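# Place one bread packet from the tray onto each plate

## Task

Move a single bread packet from the tray onto each of the plates so that it lies flat there, with the remaining two packets staying on the tray. The tray, the basket and the plates must stay roughly in place, and the basket must remain standing upright. At the end, no part of either arm may be in contact with anything on the table.

## Robot and tools

Robot: two arms, left_arm and right_arm, each with a parallel two-finger gripper. Calibrated bases in the scene frame: left_arm at (-0.029, +0.281, +0.041) m, right_arm at (-0.048, -0.315, +0.003) m, both nearly unrotated. The scene frame has its origin at table-top height, midway between the nominal bases; +x points out over the table, +y toward left_arm, +z up. Arm names do not match image sides. The fingers point along the gripper's own +z and open and close along its y. end_effector_position is the spot between the finger pads, about 1 cm behind the fingertips. Reported positions and orientations may be off by a few cm, more at long reach.

Rows: every motion argument is built from rows of 14 numbers, each in [-1, 1]. The first seven are for left_arm and the last seven for right_arm: dx, dy, dz, rx, ry, rz, opening. dx to rz are offsets, not poses. They count from that arm's Hand target as it stood when the action or move began, along the Hand target's own axes. 1.0 equals 0.6 m of travel or 180 degrees of turn. rx, ry, rz form a single rotation vector. Opening is absolute: +1 fully open (0.094 m), -1 closed. Sending 0 for all six pose numbers re-requests the current Hand target. A 0 in the opening slot is a real command (half open), so repeat the present opening to leave a gripper unchanged.

execute_actions(actions, cameras): actions is a list of actions. Each action is a table of up to 15 rows, one row per 1/30 s step. If a table is shorter, its last row is held for the rest of the 15 steps. Each row is measured from the action's start pose, not from the previous row. Repeating an offset in a later action moves the arm further. An empty list returns the full state. cameras picks images: omit or ["all"] for all, [] for none.

move(target, speed, blend, opening_speed, blocking, cameras): moves each gripper in a straight line toward offset rows, all counted from the Hand targets at the start of the move. target is one row, or a list of up to 15 rows that together share a 10 s limit. speed is in m/s, 0.002 to 0.5, default 0.25; turn rate is capped at twice that in rad/s. It can be one number or one per target. blend, in m, rounds corners between listed targets. opening_speed is the rate of change of the commanded opening per second, 0.2 or more; use a low value on squashable items. blocking=false returns after 0.5 s while the move continues. Paths do not avoid obstacles or the other arm. Faster moves lag and stray more and hit harder, and aiming far past a contact presses harder. Keep paths away from an arm's own base, which can flip its shoulder posture. The result adds a move: line, e.g. done, off_target, moving, held or fault, plus limits (paced = pose clipped, held = steps withheld by a check). Neither done nor off_target tells you whether anything is being touched.

wait(seconds 0 to 10, cameras): lets time run with the last commands held. stop(cameras): brakes a running move. zoom_image(camera, region [x0,y0,x1,y1], at most 504x504 px): shows a closer view of the latest image from cam_head_left, cam_head_right, cam_left_wrist or cam_right_wrist. read_manual(section="licences"): returns licence text only. finished_scene(scene): ends the scene; this cannot be undone.

Control details: each step, the commanded pose is clipped to within 100 mm and 20 degrees of the measured pose. Hand target in the result is the last commanded pose after clipping, and the next offsets build on it. Friction and weight can leave a gripper resting a cm or more off target without contact. Another command, even all zeros, asks for the target again. If the gripper still rests short, send the missing distance. To stop a push, command the target back past the gripper.

Gripping: grip_measured uses the opening scale. It reads up to ~1.6 mm wide when empty and up to ~3 mm narrower than a hard part under full squeeze. It follows the command until the force limit (about 50 to 64 N per pad), so it shows no sign of touch. Closing well below the touch reading squeezes hard, and a soft packet gets crushed. To release, command well above grip_measured.

Results: pose, velocities, Hand target, Tool commands, grip_measured, joint positions and torques, camera images, and step readings after actions. All-noise velocities are left out. Joint torques include gravity; joints 1 to 3 wrap at ±28 N m.

Avoid: dropping or releasing a packet while it moves, fast impacts, hard presses, collisions between the arms (these can end the scene), and anything leaving the table. Packets may be briefly tugged or pushed by outside disturbances. Motor heat grows with holding loads, stretched arms and pushing against unreachable poses. At 75 °C a MOTOR HOT line appears, at 90 °C the arm folds and idles, at 100 °C it falls. Simulated time keeps running while you think. Finish with both grippers open and lifted clear.

Each tool is called after "Call:" by a JSON object that holds its "fn" and its "kwargs", one argument or row to a line.

## Session

Call:
{"fn": "execute_actions", "kwargs": {
  "actions": []
}}

Scene clock: 0.00 s.
left_arm: end_effector_position=(+0.2799, +0.5375, +0.3495) grip_measured=+1.000 end_effector_quat_wxyz=(+0.516, -0.078, +0.840, -0.149) | right_arm: end_effector_position=(+0.2029, -0.0338, +0.1607) grip_measured=+1.000 end_effector_quat_wxyz=(+0.185, -0.146, +0.972, +0.001)
Joint positions: left_arm=[1.066 1.654 1.659 -1.015 1.048 0.568 0.094] | right_arm=[0.906 1.721 1.526 -1.113 0.266 0.63 0.094]
Joint velocities: within noise
Joint torques (N m): no reading
Heat: left arm: 28 °C; right arm: 29 °C.
Hand target: left_arm +0.2798, +0.5345, +0.3601; +0.526, -0.068, +0.835, -0.144 | right_arm +0.2031, -0.0352, +0.1621; +0.186, -0.145, +0.972, -0.001
Tool commands: left_gripper/opening=+1.0 right_gripper/opening=+1.0
camera_calibration:
cam_left_wrist: T_world_to_cam=[[0.00492672, -0.944825, 0.327539, 0.393985], [-0.787472, -0.205543, -0.581067, 0.574102], [0.61633, -0.255065, -0.745036, 0.315866], [0, 0, 0, 1]] pos_world=[0.255471, 0.570815, 0.439879]
cam_right_wrist: T_world_to_cam=[[0.295151, -0.954628, 0.0396398, -0.0968185], [-0.953477, -0.291623, 0.0764026, 0.208316], [-0.0613761, -0.060346, -0.996289, 0.259056], [0, 0, 0, 1]] pos_world=[0.243101, -0.0160429, 0.246017]

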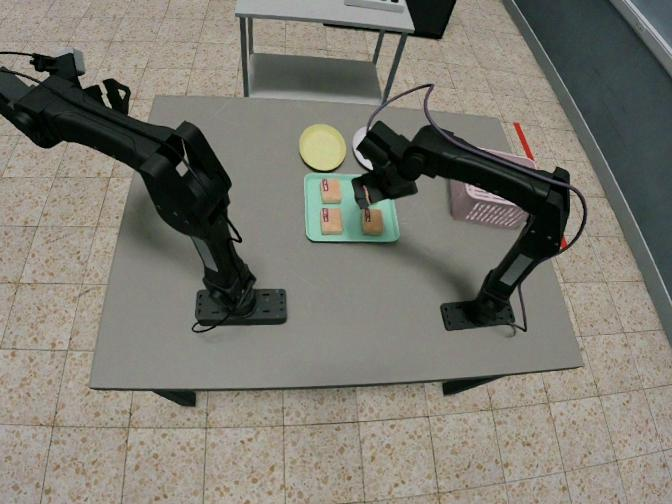

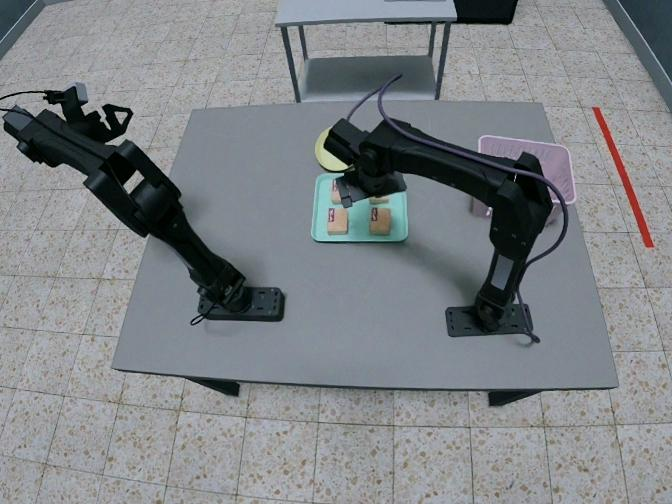

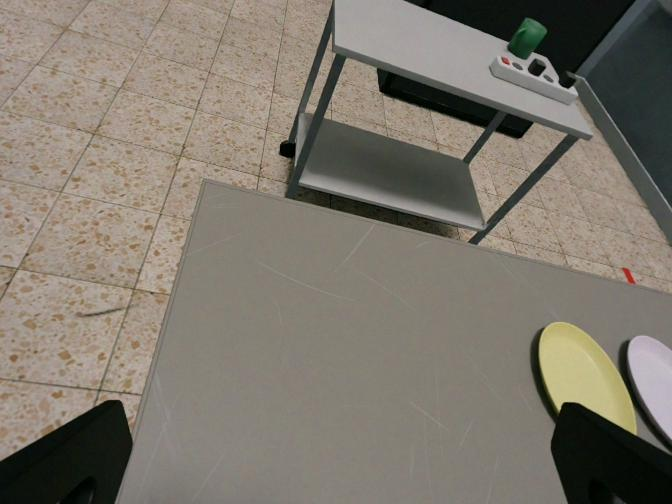

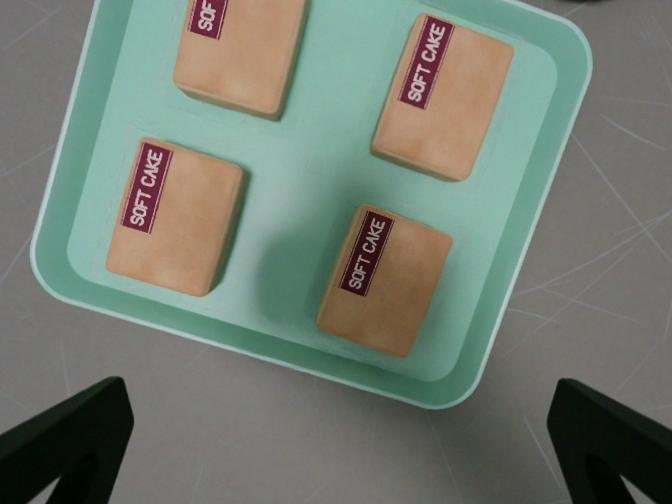

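Call:
{"fn": "move", "kwargs": {
  "target": [0.467,-0.424,0.281,-0.0789,0.1895,0.0669,0.7,-0.099,-0.085,0.2225,0.0308,-0.0454,0.1046,0.7],
  "speed": 0.3
}}

Scene clock: 37.57 s.
left_arm: end_effector_position=(+0.2862, +0.1933, +0.1182) grip_measured=+0.702 end_effector_quat_wxyz=(+0.239, +0.006, +0.971, +0.001) | right_arm: end_effector_position=(+0.3190, -0.0550, +0.0782) grip_measured=+0.701 end_effector_quat_wxyz=(+0.267, +0.023, +0.963, +0.011)
Joint positions: left_arm=[-0.383 1.416 0.847 -0.546 -0.166 -0.314 0.08] | right_arm=[0.693 1.914 1.37 -0.607 0.352 0.722 0.08]
Joint torques (N m): left_arm=[-0.25 -4.41 9.33 0.89 -0.22 -0.07] | right_arm=[-0.06 -9.35 5.9 0.95 0.32 0.08]
Hand target: left_arm +0.2989, +0.1902, +0.1305; +0.259, +0.000, +0.966, +0.000 | right_arm +0.3186, -0.0601, +0.0623; +0.259, +0.025, +0.965, -0.007
Off the commanded pose: left_arm 0.018 m, 2 deg | right_arm 0.017 m, 2 deg.
move: off_target (left_arm, right_arm)
camera_calibration:
cam_left_wrist: T_world_to_cam=[[0.0089775, -0.999656, -0.0246439, 0.195513], [-0.998782, -0.00776868, -0.0487166, 0.333263], [0.0485084, 0.0250512, -0.998509, 0.190217], [0, 0, 0, 1]]
cam_right_wrist: T_world_to_cam=[[-0.0244034, -0.998809, -0.0422427, -0.0421], [-0.994997, 0.0283616, -0.0957927, 0.363505], [0.0968767, 0.0396937, -0.994505, 0.137605], [0, 0, 0, 1]]

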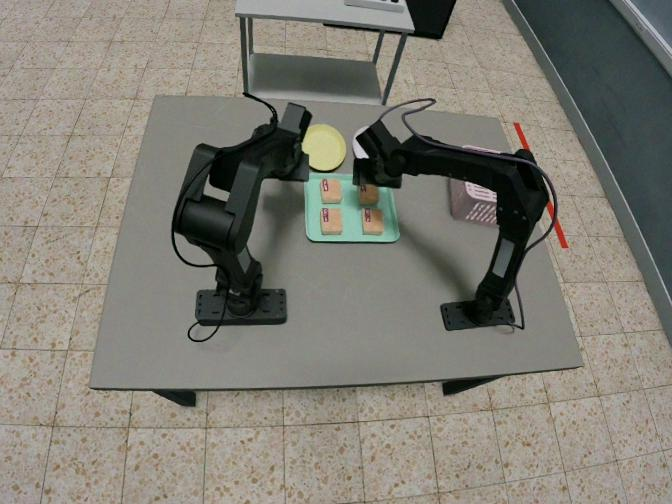

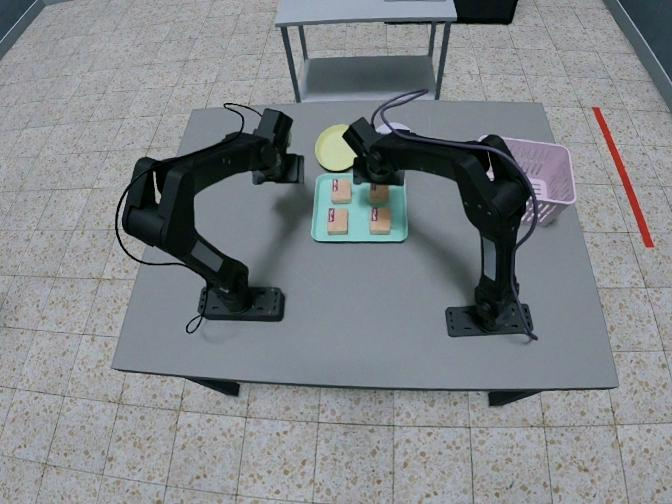

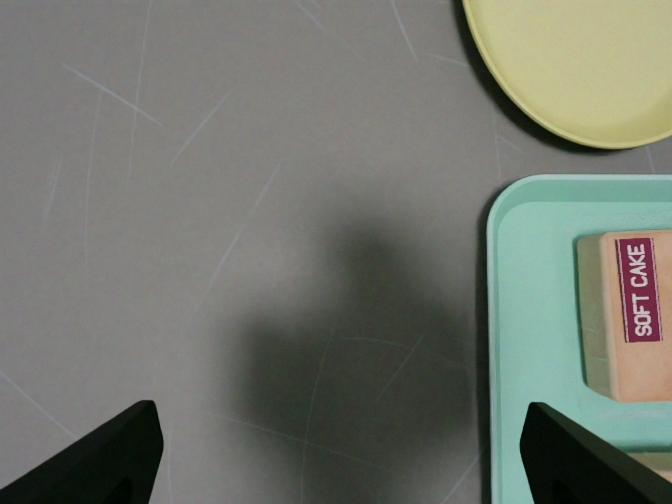

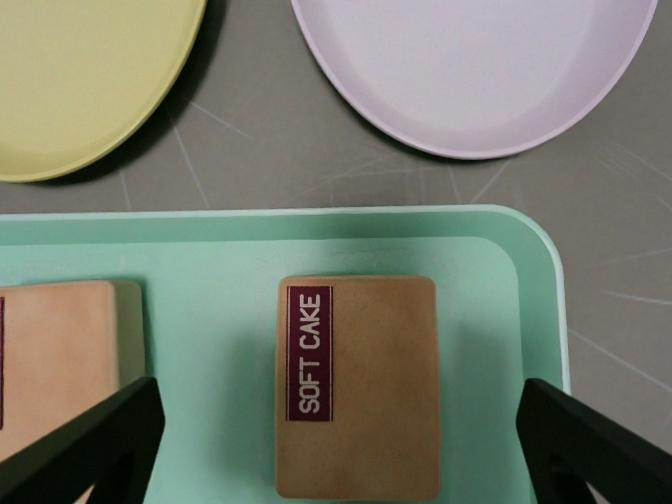

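Call:
{"fn": "move", "kwargs": {
  "target": [
    [0,0,0,0,0,0,0.7,0.026,-0.0035,0.045,0,0,0,0.7],
    [0,0,0,0,0,0,0.7,0.0515,-0.0035,0.0858,0,0,0,0.7]
  ],
  "speed": [0.2,0.08],
  "blend": 0.02,
  "cameras": ["cam_right_wrist"]
}}

Scene clock: 57.77 s.
left_arm: end_effector_position=(+0.2863, +0.1933, +0.1182) grip_measured=+0.702 end_effector_quat_wxyz=(+0.239, +0.006, +0.971, +0.001) | right_arm: end_effector_position=(+0.3197, -0.0546, +0.0197) grip_measured=+0.701 end_effector_quat_wxyz=(+0.268, +0.023, +0.963, +0.011)
Joint positions: left_arm=[-0.383 1.416 0.847 -0.546 -0.166 -0.315 0.08] | right_arm=[0.693 2.004 1.243 -0.388 0.353 0.722 0.08]
Joint torques (N m): left_arm=[-0.24 -4.41 9.35 0.89 -0.22 -0.07] | right_arm=[-0.24 -9.52 5.33 0.98 0.3 0.07]
Hand target: left_arm +0.2989, +0.1902, +0.1305; +0.259, +0.000, +0.966, +0.000 | right_arm +0.3175, -0.0622, +0.0022; +0.259, +0.025, +0.965, -0.007
Off the commanded pose: left_arm 0.018 m, 2 deg | right_arm 0.019 m, 2 deg.
move: off_target (left_arm, right_arm); blend cut to 0.0144 m at target 1
camera_calibration:
cam_right_wrist: T_world_to_cam=[[-0.0245983, -0.998734, -0.0438795, -0.0440486], [-0.994725, 0.0288246, -0.0984405, 0.358503], [0.0995807, 0.0412266, -0.994175, 0.0785515], [0, 0, 0, 1]]
Images, in order: cam_right_wrist.

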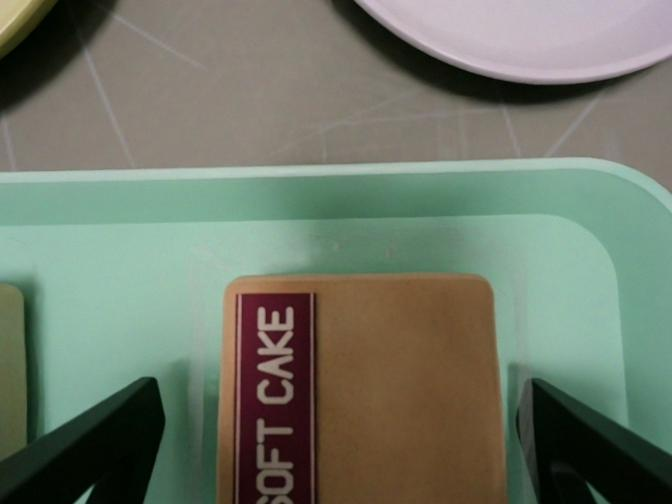

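Call:
{"fn": "move", "kwargs": {
  "target": [
    [0,0,0,0,0,0,0.7,0.001,-0.012,0.004,0,0,0,0.7],
    [0,0,0,0,0,0,0.7,0.001,-0.012,0.004,0,0,0,0.1]
  ],
  "speed": 0.08,
  "opening_speed": 0.5,
  "cameras": ["cam_right_wrist"]
}}

Scene clock: 66.57 s.
left_arm: end_effector_position=(+0.2863, +0.1934, +0.1183) grip_measured=+0.702 end_effector_quat_wxyz=(+0.239, +0.006, +0.971, +0.002) | right_arm: end_effector_position=(+0.3213, -0.0608, +0.0149) grip_measured=+0.266 end_effector_quat_wxyz=(+0.270, +0.027, +0.962, +0.010)
Joint positions: left_arm=[-0.383 1.416 0.847 -0.546 -0.167 -0.315 0.08] | right_arm=[0.681 2.004 1.219 -0.36 0.354 0.716 0.059]
Joint torques (N m): left_arm=[-0.24 -4.42 9.32 0.89 -0.22 -0.07] | right_arm=[-0.49 -10.32 5.01 0.94 0.23 -0.01]
Heat: left arm: 33 °C; right arm: 31 °C.
Hand target: left_arm +0.2989, +0.1902, +0.1305; +0.259, +0.000, +0.966, +0.000 | right_arm +0.3179, -0.0695, -0.0001; +0.259, +0.025, +0.965, -0.007
Off the commanded pose: left_arm 0.018 m, 2 deg | right_arm 0.018 m, 2 deg.
move: off_target (left_arm, right_arm); target 2's new opening was sent with right_arm's hand 0.018 m and 2 deg from that target
camera_calibration:
cam_right_wrist: T_world_to_cam=[[-0.031895, -0.998582, -0.0426337, -0.0480654], [-0.994127, 0.0361085, -0.102021, 0.360101], [0.103415, 0.0391293, -0.993868, 0.072525], [0, 0, 0, 1]]
Images, in order: cam_right_wrist.

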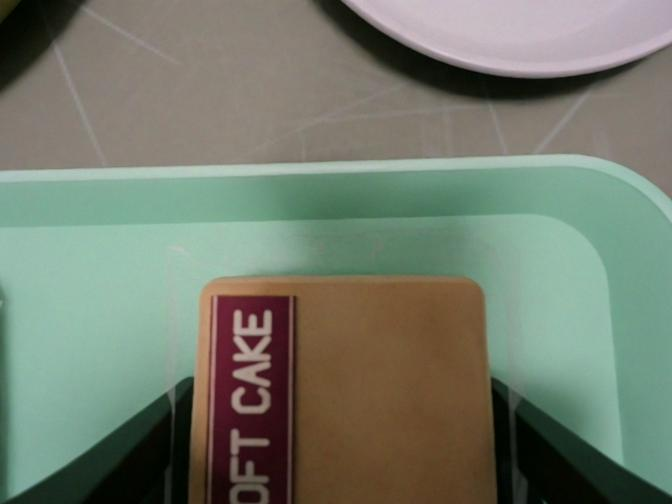

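Call:
{"fn": "move", "kwargs": {
  "target": [
    [0,0,0,0,0,0,0.7,-0.075,0,-0.13,0,0,0,0.1],
    [0.061,-0.2235,0.129,0,0,0,0.7,-0.308,-0.0447,-0.0145,-0.0667,0,-0.1155,0.1]
  ],
  "speed": [0.15,0.2],
  "blend": 0.03
}}

Scene clock: 84.13 s.
left_arm: end_effector_position=(+0.2949, +0.0616, +0.0411) grip_measured=+0.702 end_effector_quat_wxyz=(+0.245, +0.008, +0.970, +0.002) | right_arm: end_effector_position=(+0.4718, -0.1084, +0.1155) grip_measured=+0.248 end_effector_quat_wxyz=(+0.273, -0.169, +0.946, +0.047)
Joint positions: left_arm=[-0.763 1.862 0.988 -0.318 -0.327 -0.666 0.08] | right_arm=[0.325 2.202 1.925 -0.733 0.019 0.023 0.059]
Joint torques (N m): left_arm=[0.06 -6.58 7.97 0.8 -0.32 -0.07] | right_arm=[0.44 -11.85 9.44 0.93 -0.09 -0.03]
Hand target: left_arm +0.3060, +0.0561, +0.0452; +0.259, +0.000, +0.966, +0.000 | right_arm +0.4717, -0.1042, +0.0998; +0.255, -0.177, +0.950, +0.047
Off the commanded pose: left_arm 0.013 m, 2 deg | right_arm 0.016 m, 2 deg.
move: off_target (left_arm, right_arm)
camera_calibration:
cam_left_wrist: T_world_to_cam=[[0.00595032, -0.99965, -0.0257841, 0.0628534], [-0.998137, -0.00437158, -0.0608586, 0.337197], [0.0607245, 0.0260981, -0.997813, 0.112419], [0, 0, 0, 1]]
cam_right_wrist: T_world_to_cam=[[0.358955, -0.933342, -0.00488151, -0.268205], [-0.927238, -0.356, -0.116162, 0.449287], [0.106681, 0.0462233, -0.993218, 0.157936], [0, 0, 0, 1]]

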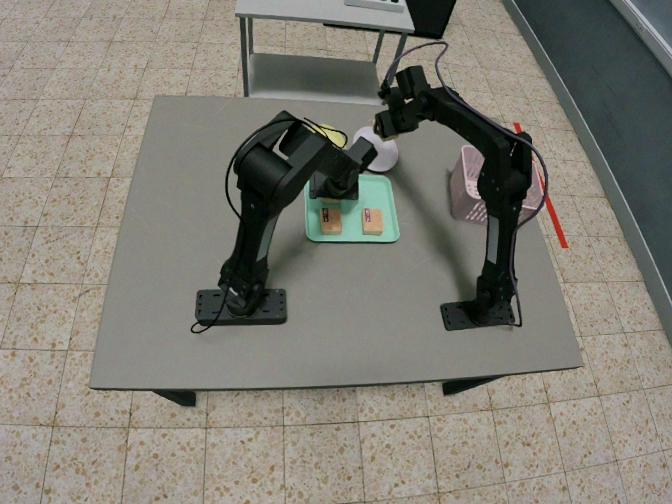

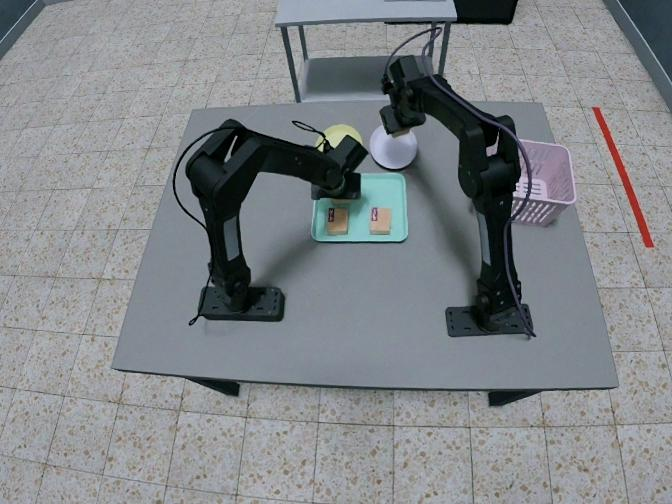

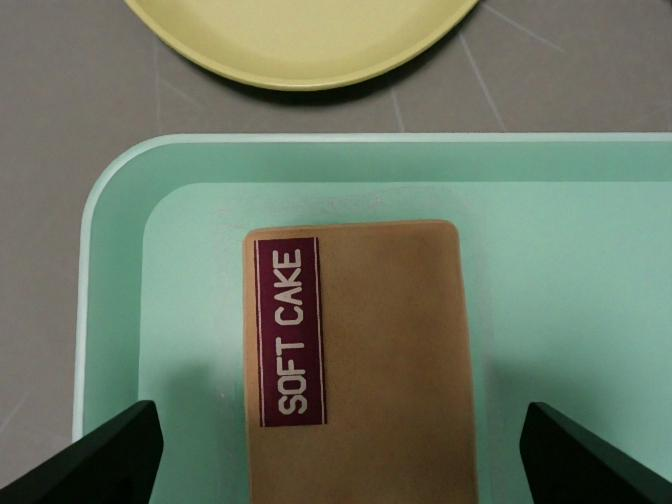

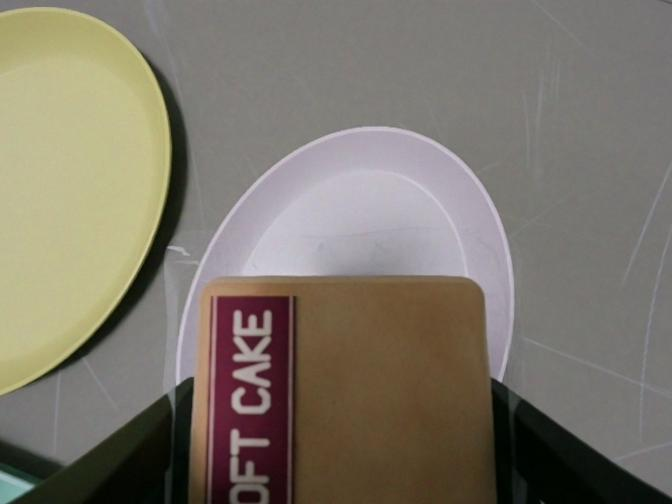

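Call:
{"fn": "move", "kwargs": {
  "target": [0.011,-0.012,0.052,0,0,0,0.7,0.016,0.001,0.125,0,0,0,0.1],
  "speed": 0.12,
  "cameras": ["cam_left_wrist","cam_right_wrist"]
}}

Scene clock: 103.57 s.
left_arm: end_effector_position=(+0.3058, +0.0532, +0.0144) grip_measured=+0.701 end_effector_quat_wxyz=(+0.249, +0.006, +0.968, +0.002) | right_arm: end_effector_position=(+0.4953, -0.0989, +0.0421) grip_measured=+0.248 end_effector_quat_wxyz=(+0.258, -0.170, +0.950, +0.044)
Joint positions: left_arm=[-0.763 1.971 1.004 -0.22 -0.334 -0.666 0.08] | right_arm=[0.325 2.384 1.958 -0.614 0.019 0.022 0.059]
Joint torques (N m): left_arm=[0.4 -6.91 7.32 0.83 -0.25 -0.02] | right_arm=[0.44 -13.68 9.13 1.16 -0.08 -0.03]
Hand target: left_arm +0.3158, +0.0489, +0.0148; +0.259, +0.000, +0.966, +0.000 | right_arm +0.4989, -0.0932, +0.0301; +0.255, -0.177, +0.950, +0.047
Off the commanded pose: left_arm 0.011 m, 1 deg | right_arm 0.014 m, 1 deg.
move: off_target (left_arm, right_arm)
camera_calibration:
cam_left_wrist: T_world_to_cam=[[0.00955769, -0.999619, -0.0258983, 0.052618], [-0.997505, -0.00771958, -0.0701673, 0.346525], [0.0699406, 0.0265044, -0.997199, 0.0824079], [0, 0, 0, 1]]
cam_right_wrist: T_world_to_cam=[[0.359129, -0.933278, -0.00421185, -0.268282], [-0.930004, -0.357484, -0.0854209, 0.465878], [0.0782158, 0.0345942, -0.996336, 0.0951961], [0, 0, 0, 1]]
Images, in order: cam_left_wrist, cam_right_wrist.

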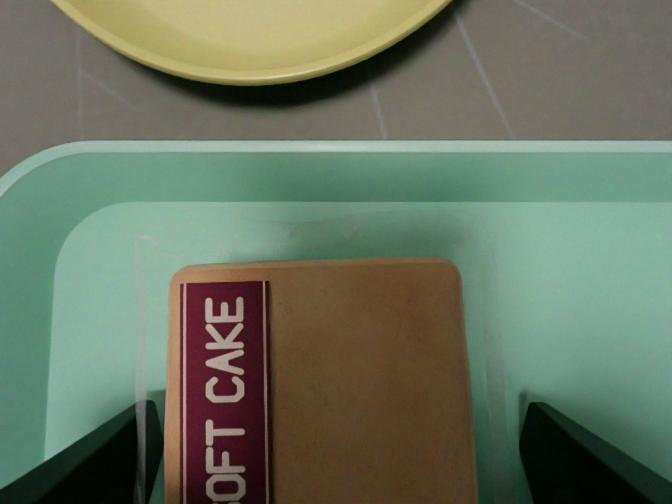

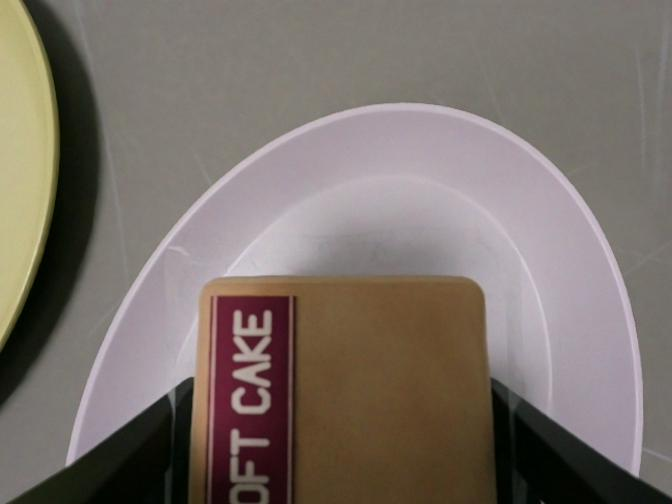

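Call:
{"fn": "move", "kwargs": {
  "target": [
    [0,0.012,0,0,0,0,0.7,0.018,0,0.032,0,0,0,0.1],
    [0,0.012,0,0,0,0,0.1,0.018,0,0.032,0,0,0,0.1]
  ],
  "speed": 0.05,
  "opening_speed": 0.5,
  "cameras": ["cam_left_wrist","cam_right_wrist"]
}}

Scene clock: 121.23 s.
left_arm: end_effector_position=(+0.3117, +0.0561, +0.0157) grip_measured=+0.208 end_effector_quat_wxyz=(+0.255, +0.000, +0.967, +0.000) | right_arm: end_effector_position=(+0.5043, -0.0953, +0.0368) grip_measured=+0.248 end_effector_quat_wxyz=(+0.277, -0.169, +0.945, +0.047)
Joint positions: left_arm=[-0.747 1.971 1.004 -0.204 -0.334 -0.661 0.057] | right_arm=[0.325 2.4 1.944 -0.545 0.019 0.022 0.059]
Joint torques (N m): left_arm=[0.44 -7.97 5.38 0.84 -0.19 0.08] | right_arm=[0.43 -13.3 6.28 1.21 -0.08 -0.03]
Hand target: left_arm +0.3157, +0.0561, +0.0148; +0.259, +0.000, +0.966, +0.000 | right_arm +0.4992, -0.0931, +0.0082; +0.255, -0.177, +0.950, +0.047
Off the commanded pose: left_arm 0.004 m, 0 deg | right_arm 0.029 m, 3 deg.
move: off_target (right_arm)
camera_calibration:
cam_left_wrist: T_world_to_cam=[[0.0200673, -0.999632, -0.0182699, 0.0520951], [-0.996515, -0.0185182, -0.0813342, 0.353053], [0.0809659, 0.0198384, -0.996519, 0.0802277], [0, 0, 0, 1]]
cam_right_wrist: T_world_to_cam=[[0.359294, -0.933212, -0.00480463, -0.268212], [-0.926178, -0.355945, -0.124489, 0.474779], [0.114464, 0.0491779, -0.992209, 0.0720774], [0, 0, 0, 1]]
Images, in order: cam_left_wrist, cam_right_wrist.

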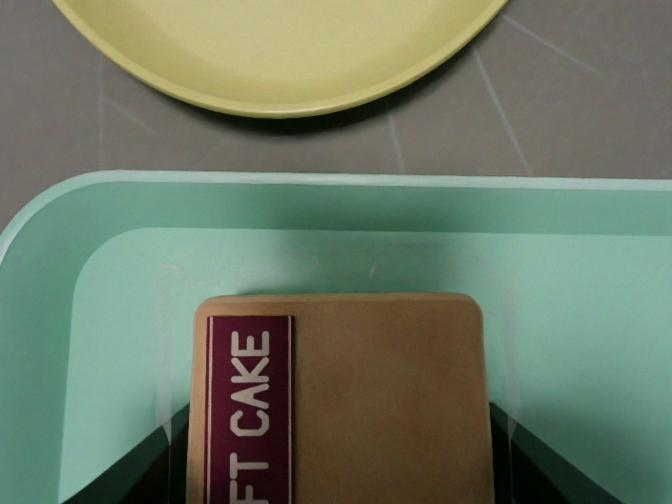

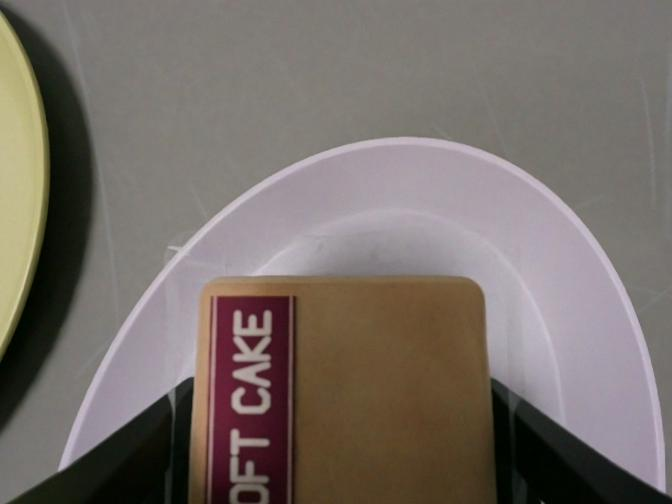

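Call:
{"fn": "move", "kwargs": {
  "target": [
    [-0.0667,0,-0.1155,0,0,0,0.1,0.027,-0.001,0.0095,0,0,0,0.1],
    [-0.287,0.022,-0.0075,0.0639,0,0.1107,0.1,0.027,-0.001,0.0095,0,0,0,0.1]
  ],
  "speed": [0.1,0.2],
  "cameras": ["cam_left_wrist","cam_right_wrist"]
}}

Scene clock: 140.60 s.
left_arm: end_effector_position=(+0.4546, +0.0768, +0.1002) grip_measured=+0.184 end_effector_quat_wxyz=(+0.245, +0.187, +0.950, -0.046) | right_arm: end_effector_position=(+0.4988, -0.0966, +0.0150) grip_measured=+0.248 end_effector_quat_wxyz=(+0.277, -0.170, +0.944, +0.050)
Joint positions: left_arm=[-0.424 2.137 1.636 -0.566 -0.013 -0.014 0.056] | right_arm=[0.325 2.4 1.854 -0.454 0.015 0.022 0.059]
Joint torques (N m): left_arm=[-0.36 -9.77 9.77 0.89 0.04 0.07] | right_arm=[0.36 -15.41 5.26 1.07 -0.04 -0.03]
Hand target: left_arm +0.4627, +0.0693, +0.1047; +0.253, +0.193, +0.947, -0.052 | right_arm +0.4889, -0.0977, -0.0050; +0.255, -0.177, +0.950, +0.047
Off the commanded pose: left_arm 0.012 m, 1 deg | right_arm 0.022 m, 3 deg.
move: off_target (left_arm, right_arm)
camera_calibration:
cam_left_wrist: T_world_to_cam=[[-0.358371, -0.933291, -0.0232076, 0.238884], [-0.930615, 0.359102, -0.0707281, 0.442729], [0.0743438, -0.00374955, -0.997226, 0.157323], [0, 0, 0, 1]]
cam_right_wrist: T_world_to_cam=[[0.361894, -0.932181, -0.00846887, -0.268727], [-0.92522, -0.358051, -0.125565, 0.46582], [0.114017, 0.0532769, -0.992049, 0.0517707], [0, 0, 0, 1]]
Images, in order: cam_left_wrist, cam_right_wrist.

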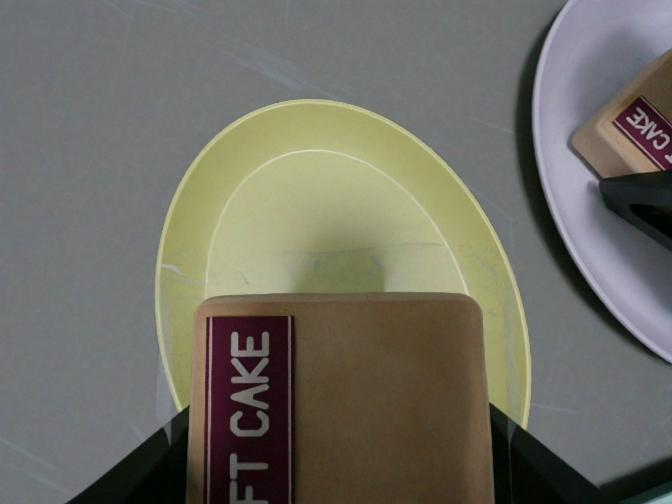

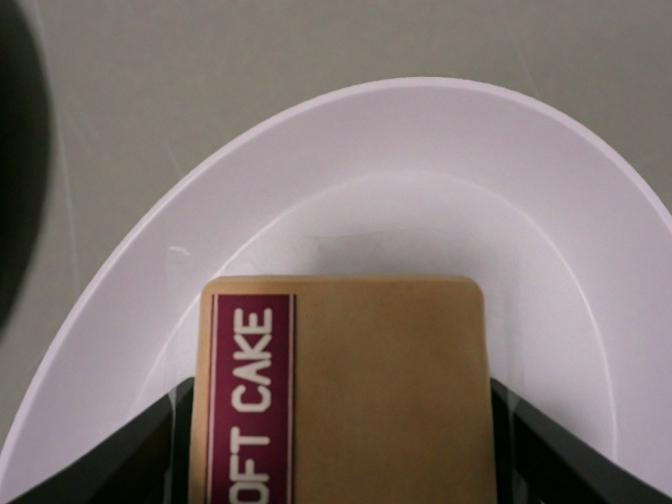

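Call:
{"fn": "move", "kwargs": {
  "target": [
    [0,0,0,0,0,0,0.1,-0.014,0,-0.0245,0,0,0,0.1],
    [0,0,0,0,0,0,0.1,-0.014,-0.016,-0.0245,0,0,0,0.1],
    [0.0065,0.001,0.102,0,0,0,0.1,-0.002,-0.016,-0.003,0,0,0,0.1]
  ],
  "speed": [0.08,0.08,0.12],
  "cameras": ["cam_left_wrist","cam_right_wrist"]
}}

Scene clock: 155.87 s.
left_arm: end_effector_position=(+0.4756, +0.0676, +0.0435) grip_measured=+0.184 end_effector_quat_wxyz=(+0.236, +0.188, +0.952, -0.044) | right_arm: end_effector_position=(+0.4995, -0.0990, +0.0149) grip_measured=+0.248 end_effector_quat_wxyz=(+0.276, -0.174, +0.944, +0.054)
Joint positions: left_arm=[-0.424 2.309 1.697 -0.475 -0.012 -0.012 0.056] | right_arm=[0.316 2.4 1.854 -0.455 -0.001 0.009 0.059]
Joint torques (N m): left_arm=[-0.23 -10.99 9.4 1.05 0.05 0.08] | right_arm=[-0.57 -15.64 5.6 1.02 0 -0.07]
Heat: left arm: 32 °C; right arm: 37 °C.
Hand target: left_arm +0.4879, +0.0592, +0.0498; +0.253, +0.193, +0.947, -0.052 | right_arm +0.4925, -0.1066, -0.0028; +0.255, -0.177, +0.950, +0.047
Off the commanded pose: left_arm 0.016 m, 2 deg | right_arm 0.021 m, 3 deg.
move: off_target (left_arm, right_arm)
camera_calibration:
cam_left_wrist: T_world_to_cam=[[-0.360722, -0.932359, -0.0242231, 0.237633], [-0.931019, 0.361507, -0.0501648, 0.460663], [0.0555284, 0.00445665, -0.998447, 0.107621], [0, 0, 0, 1]]
cam_right_wrist: T_world_to_cam=[[0.37151, -0.928318, -0.0143196, -0.275514], [-0.921872, -0.367013, -0.124317, 0.463012], [0.11015, 0.0593858, -0.992139, 0.0541879], [0, 0, 0, 1]]
Images, in order: cam_left_wrist, cam_right_wrist.

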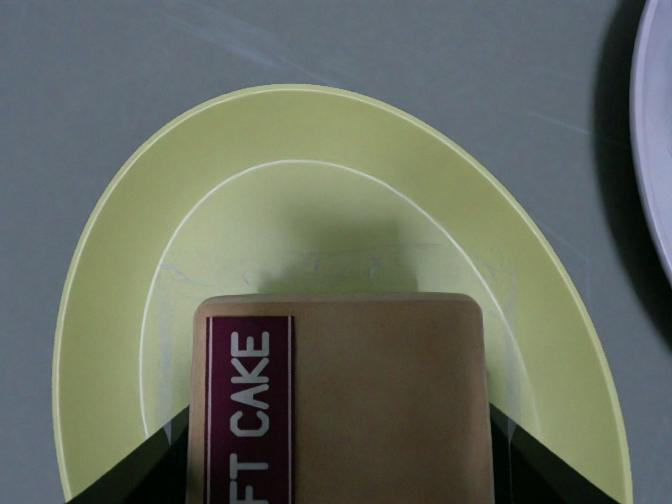

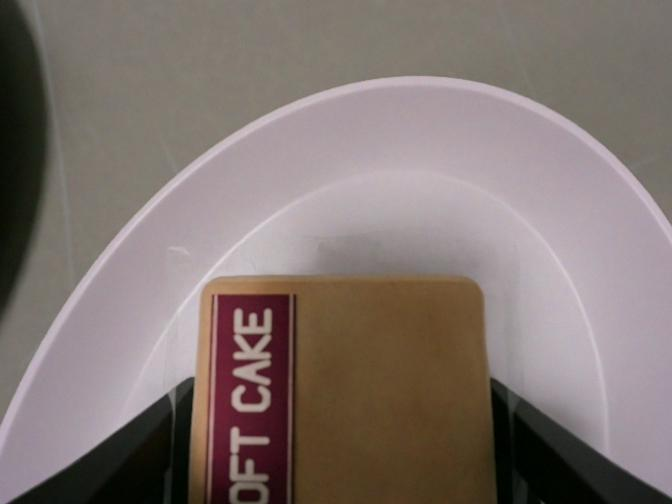

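Call:
{"fn": "move", "kwargs": {
  "target": [
    [0,0,0,0,0,0,0.1,0,-0.014,0,0,0,0,0.1],
    [0.014,0,0.026,0,0,0,0.1,0.007,-0.014,0.0115,0,0,0,0.1]
  ],
  "speed": [0.08,0.06],
  "cameras": ["cam_left_wrist","cam_right_wrist"]
}}

Scene clock: 167.37 s.
left_arm: end_effector_position=(+0.4824, +0.0646, +0.0336) grip_measured=+0.184 end_effector_quat_wxyz=(+0.245, +0.188, +0.950, -0.046) | right_arm: end_effector_position=(+0.5053, -0.1072, +0.0149) grip_measured=+0.248 end_effector_quat_wxyz=(+0.283, -0.173, +0.942, +0.054)
Joint positions: left_arm=[-0.424 2.339 1.697 -0.425 -0.012 -0.012 0.056] | right_arm=[0.297 2.4 1.846 -0.432 -0.009 -0.007 0.059]
Joint velocities: left_arm=[within noise] | right_arm=[0.012 -0.007 -0.002 -0.022 -0.168 0.022 0.001]
Joint torques (N m): left_arm=[-0.21 -11.07 7.47 1.08 0.05 0.08] | right_arm=[-0.42 -14.75 5.14 1.05 0 -0.06]
Hand target: left_arm +0.4883, +0.0590, +0.0320; +0.253, +0.193, +0.947, -0.052 | right_arm +0.4953, -0.1145, -0.0109; +0.255, -0.177, +0.950, +0.047
Off the commanded pose: left_arm 0.008 m, 1 deg | right_arm 0.029 m, 3 deg.
move: off_target (right_arm)
camera_calibration:
cam_left_wrist: T_world_to_cam=[[-0.360445, -0.932493, -0.0231284, 0.236892], [-0.929818, 0.361165, -0.0707017, 0.467693], [0.074282, -0.00397889, -0.997229, 0.0888302], [0, 0, 0, 1]]
cam_right_wrist: T_world_to_cam=[[0.370612, -0.928698, -0.012911, -0.284855], [-0.920407, -0.365369, -0.139125, 0.464996], [0.124488, 0.0634447, -0.990191, 0.0472029], [0, 0, 0, 1]]
Images, in order: cam_left_wrist, cam_right_wrist.

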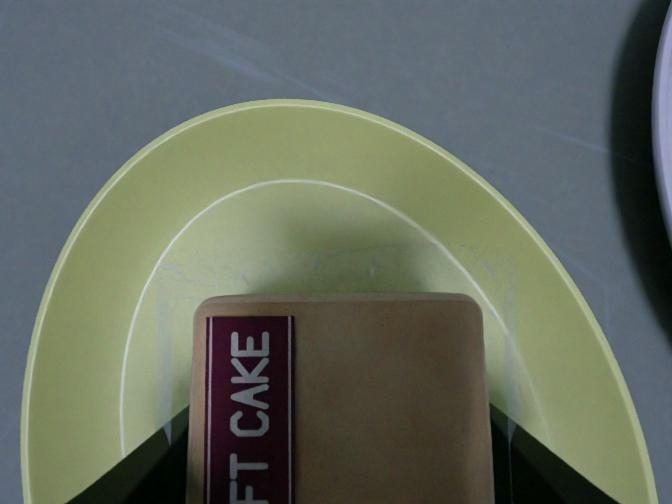

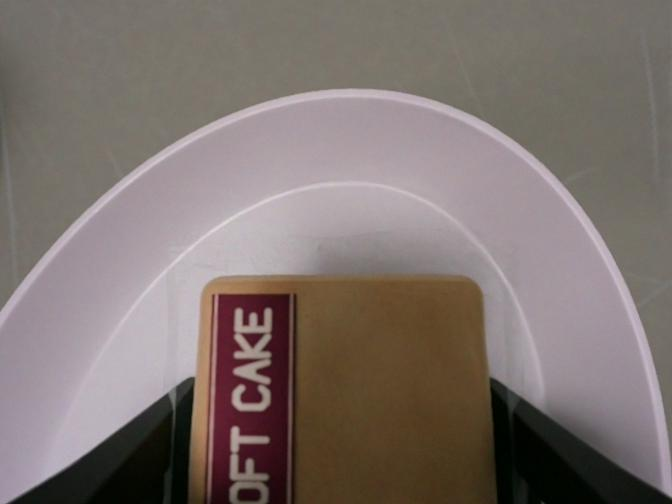

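Call:
{"fn": "move", "kwargs": {
  "target": [
    [0.0185,0.001,0.02,0,0,0,0.1,-0.015,0,-0.026,0,0,0,0.1],
    [0.0185,0.001,0.02,0,0,0,0.1,-0.015,0,-0.026,0,0,0,0.65]
  ],
  "speed": 0.06,
  "opening_speed": 0.6,
  "cameras": ["cam_left_wrist","cam_right_wrist"]
}}

Scene clock: 179.50 s.
left_arm: end_effector_position=(+0.4873, +0.0624, +0.0277) grip_measured=+0.184 end_effector_quat_wxyz=(+0.258, +0.188, +0.946, -0.049) | right_arm: end_effector_position=(+0.5027, -0.1082, +0.0131) grip_measured=+0.649 end_effector_quat_wxyz=(+0.277, -0.176, +0.943, +0.052)
Joint positions: left_arm=[-0.424 2.352 1.68 -0.367 -0.011 -0.011 0.056] | right_arm=[0.297 2.4 1.846 -0.446 -0.009 -0.012 0.077]
Joint torques (N m): left_arm=[-0.1 -11.07 5.23 1.13 0.05 0.08] | right_arm=[-0.42 -16.83 7.53 0.68 0 -0.01]
Hand target: left_arm +0.4853, +0.0610, +0.0161; +0.253, +0.193, +0.947, -0.052 | right_arm +0.4953, -0.1145, +0.0072; +0.255, -0.177, +0.950, +0.047
Off the commanded pose: left_arm 0.012 m, 1 deg | right_arm 0.011 m, 3 deg.
move: off_target (left_arm, right_arm); target 2's new opening was sent with right_arm's hand 0.014 m and 3 deg from that target
camera_calibration:
cam_left_wrist: T_world_to_cam=[[-0.360965, -0.932312, -0.0223414, 0.236708], [-0.92722, 0.361352, -0.0984269, 0.472132], [0.0998376, -0.0148133, -0.994893, 0.0707083], [0, 0, 0, 1]]
cam_right_wrist: T_world_to_cam=[[0.374441, -0.927196, -0.0100386, -0.286677], [-0.920342, -0.370311, -0.125862, 0.461247], [0.112982, 0.056367, -0.991997, 0.0508398], [0, 0, 0, 1]]
Images, in order: cam_left_wrist, cam_right_wrist.

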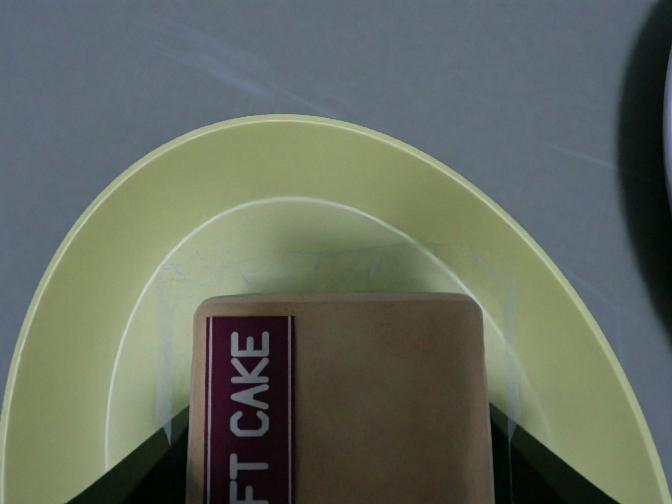

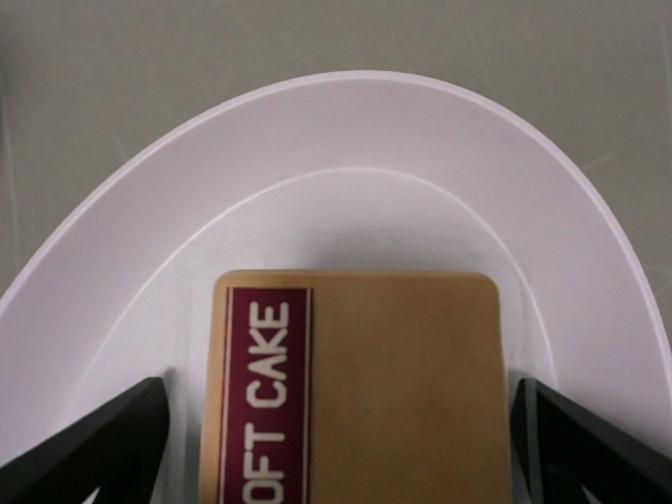

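Call:
{"fn": "move", "kwargs": {
  "target": [
    [0.0145,-0.002,0.0128,0,0,0,0.1,0,0.004,0,0,0,0,0.75],
    [0.0145,-0.002,0.0128,0,0,0,0.1,0,0.004,-0.2,0,0,0,0.75]
  ],
  "speed": [0.05,0.15],
  "opening_speed": 0.5,
  "cameras": ["cam_left_wrist","cam_right_wrist"]
}}

Scene clock: 190.43 s.
left_arm: end_effector_position=(+0.4849, +0.0634, +0.0186) grip_measured=+0.184 end_effector_quat_wxyz=(+0.260, +0.188, +0.946, -0.050) | right_arm: end_effector_position=(+0.4460, -0.1293, +0.1058) grip_measured=+0.749 end_effector_quat_wxyz=(+0.260, -0.177, +0.948, +0.049)
Joint positions: left_arm=[-0.424 2.356 1.645 -0.323 -0.011 -0.011 0.056] | right_arm=[0.297 2.092 1.727 -0.671 -0.009 -0.013 0.082]
Joint torques (N m): left_arm=[-0.32 -10.81 5 1.14 0.04 0.05] | right_arm=[-0.13 -17.14 5.87 0.88 0.01 0.02]
Hand target: left_arm +0.4814, +0.0613, +0.0052; +0.253, +0.193, +0.947, -0.052 | right_arm +0.4384, -0.1338, +0.1110; +0.255, -0.177, +0.950, +0.047
Off the commanded pose: left_arm 0.014 m, 1 deg | right_arm 0.010 m, 1 deg.
move: off_target (left_arm)
camera_calibration:
cam_left_wrist: T_world_to_cam=[[-0.361064, -0.932285, -0.0218606, 0.236569], [-0.926775, 0.361336, -0.102588, 0.468517], [0.10354, -0.0167811, -0.994484, 0.0602477], [0, 0, 0, 1]]
cam_right_wrist: T_world_to_cam=[[0.374521, -0.927161, -0.010349, -0.284051], [-0.923748, -0.372131, -0.0905959, 0.410534], [0.0801457, 0.0434899, -0.995834, 0.163785], [0, 0, 0, 1]]
Images, in order: cam_left_wrist, cam_right_wrist.

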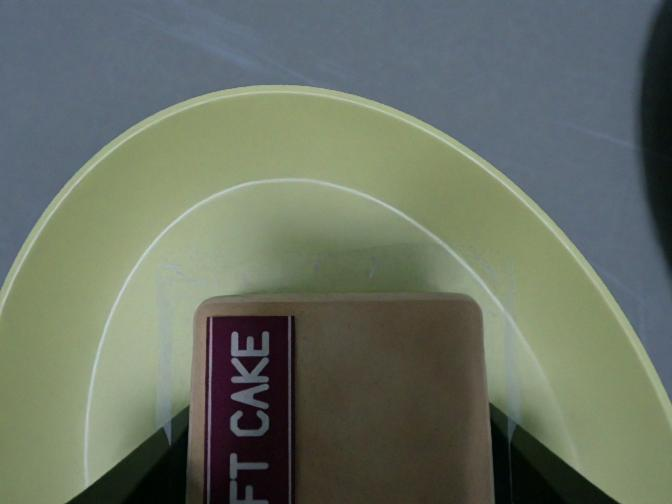

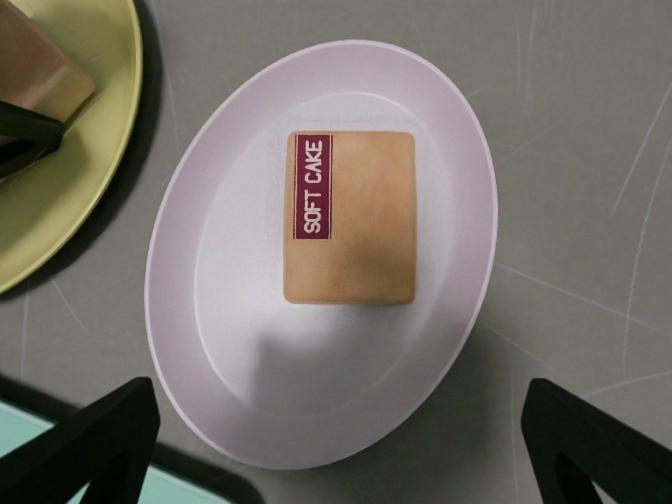

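Call:
{"fn": "move", "kwargs": {
  "target": [0.006,0,0.009,0,0,0,0.1,0,0,0,0,0,0,0.75],
  "speed": 0.05,
  "cameras": ["cam_left_wrist","cam_right_wrist"]
}}

Scene clock: 194.40 s.
left_arm: end_effector_position=(+0.4876, +0.0622, +0.0177) grip_measured=+0.184 end_effector_quat_wxyz=(+0.268, +0.187, +0.944, -0.051) | right_arm: end_effector_position=(+0.4459, -0.1293, +0.1057) grip_measured=+0.749 end_effector_quat_wxyz=(+0.259, -0.177, +0.948, +0.049)
Joint positions: left_arm=[-0.424 2.36 1.639 -0.298 -0.011 -0.011 0.056] | right_arm=[0.297 2.092 1.727 -0.671 -0.009 -0.013 0.082]
Joint torques (N m): left_arm=[-0.32 -10.36 4.68 1.08 0.04 0.06] | right_arm=[-0.13 -17.14 5.87 0.87 0.02 0.03]
Hand target: left_arm +0.4810, +0.0615, -0.0014; +0.253, +0.193, +0.947, -0.052 | right_arm +0.4384, -0.1338, +0.1110; +0.255, -0.177, +0.950, +0.047
Off the commanded pose: left_arm 0.020 m, 2 deg | right_arm 0.010 m, 1 deg.
move: off_target (left_arm)
camera_calibration:
cam_left_wrist: T_world_to_cam=[[-0.360746, -0.932421, -0.0212753, 0.236285], [-0.925148, 0.360636, -0.118503, 0.470916], [0.118167, -0.0230665, -0.992726, 0.0523001], [0, 0, 0, 1]]
cam_right_wrist: T_world_to_cam=[[0.374514, -0.927163, -0.0103713, -0.284042], [-0.923813, -0.372155, -0.0898363, 0.410308], [0.0794332, 0.0432261, -0.995903, 0.163994], [0, 0, 0, 1]]
Images, in order: cam_left_wrist, cam_right_wrist.

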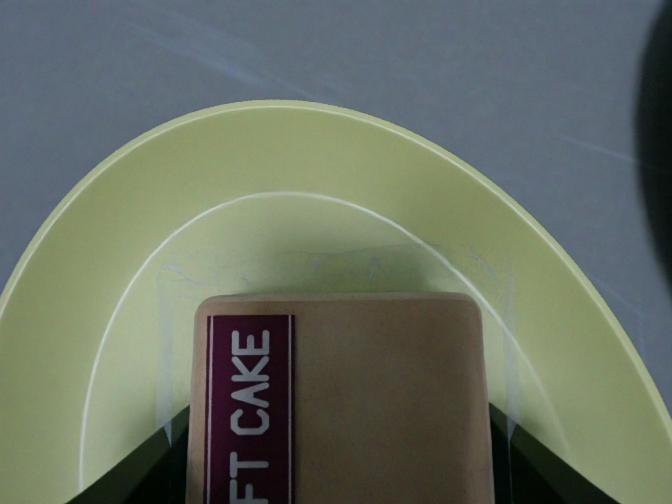

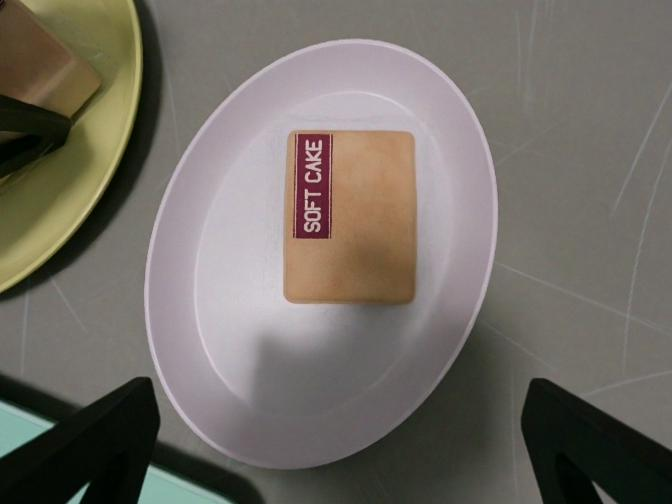

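Call:
{"fn": "move", "kwargs": {
  "target": [
    [-0.01,0,-0.019,0,0,0,0.1,0,0,0,0,0,0,0.75],
    [-0.01,0,-0.019,0,0,0,0.62,0,0,0,0,0,0,0.75],
    [-0.01,0,-0.22,0,0,0,0.62,0,0,0,0,0,0,0.75]
  ],
  "speed": [0.06,0.06,0.15],
  "opening_speed": 0.6
}}

Scene clock: 202.73 s.
left_arm: end_effector_position=(+0.4291, +0.0874, +0.1018) grip_measured=+0.618 end_effector_quat_wxyz=(+0.243, +0.189, +0.950, -0.046) | right_arm: end_effector_position=(+0.4459, -0.1293, +0.1057) grip_measured=+0.749 end_effector_quat_wxyz=(+0.259, -0.177, +0.948, +0.049)
Joint positions: left_arm=[-0.424 2.034 1.487 -0.523 -0.011 -0.011 0.076] | right_arm=[0.297 2.092 1.727 -0.671 -0.009 -0.013 0.082]
Joint torques (N m): left_arm=[-0.42 -13.63 5.19 0.83 0.03 0.05] | right_arm=[-0.13 -17.16 5.87 0.87 0.01 0.02]
Hand target: left_arm +0.4251, +0.0852, +0.1159; +0.253, +0.193, +0.947, -0.052 | right_arm +0.4384, -0.1338, +0.1110; +0.255, -0.177, +0.950, +0.047
Off the commanded pose: left_arm 0.015 m, 1 deg | right_arm 0.010 m, 1 deg.
move: off_target (left_arm)
camera_calibration:
cam_left_wrist: T_world_to_cam=[[-0.361805, -0.931966, -0.0231499, 0.24102], [-0.929567, 0.362535, -0.0668812, 0.414091], [0.0707237, -0.00267859, -0.997492, 0.162349], [0, 0, 0, 1]]
cam_right_wrist: T_world_to_cam=[[0.374514, -0.927163, -0.0103713, -0.284042], [-0.923813, -0.372155, -0.0898363, 0.410308], [0.0794332, 0.0432261, -0.995903, 0.163994], [0, 0, 0, 1]]

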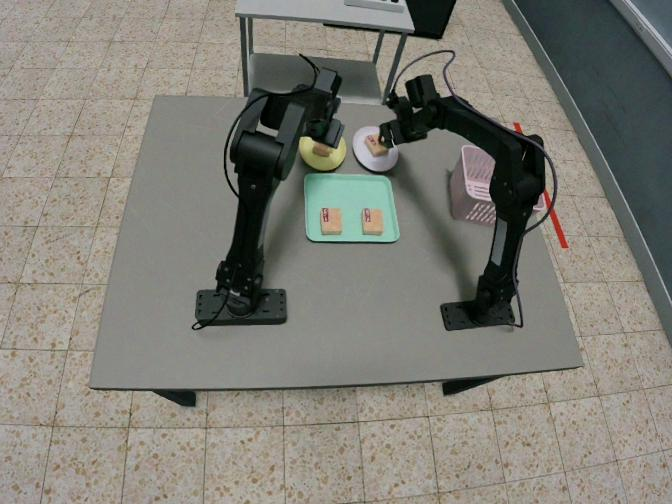

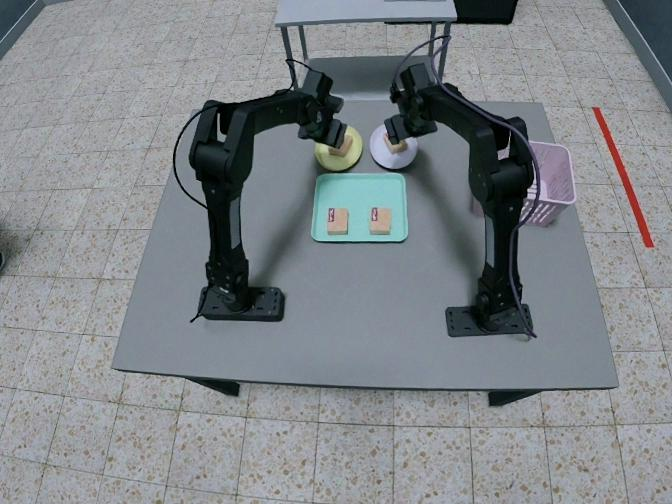

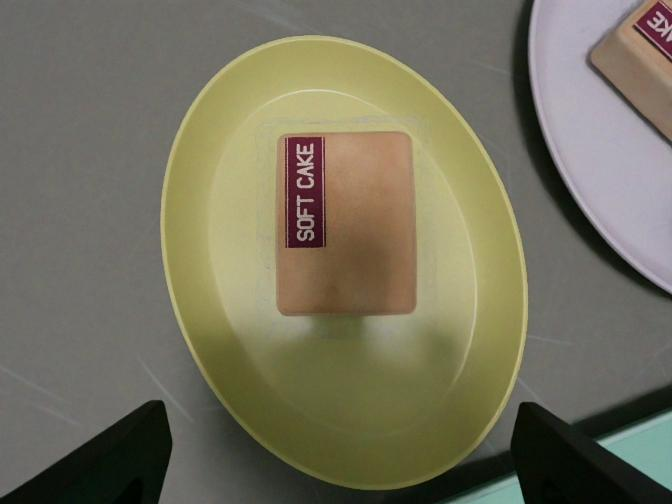

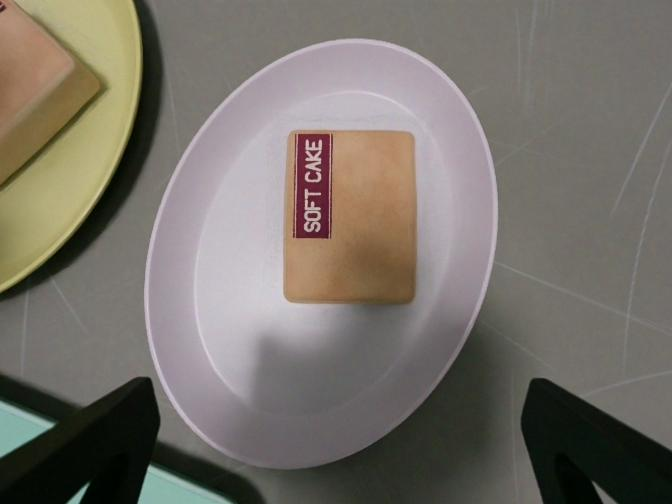

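Call:
{"fn": "finished_scene", "kwargs": {
  "scene": 2
}}

The scene is finished: the task was done.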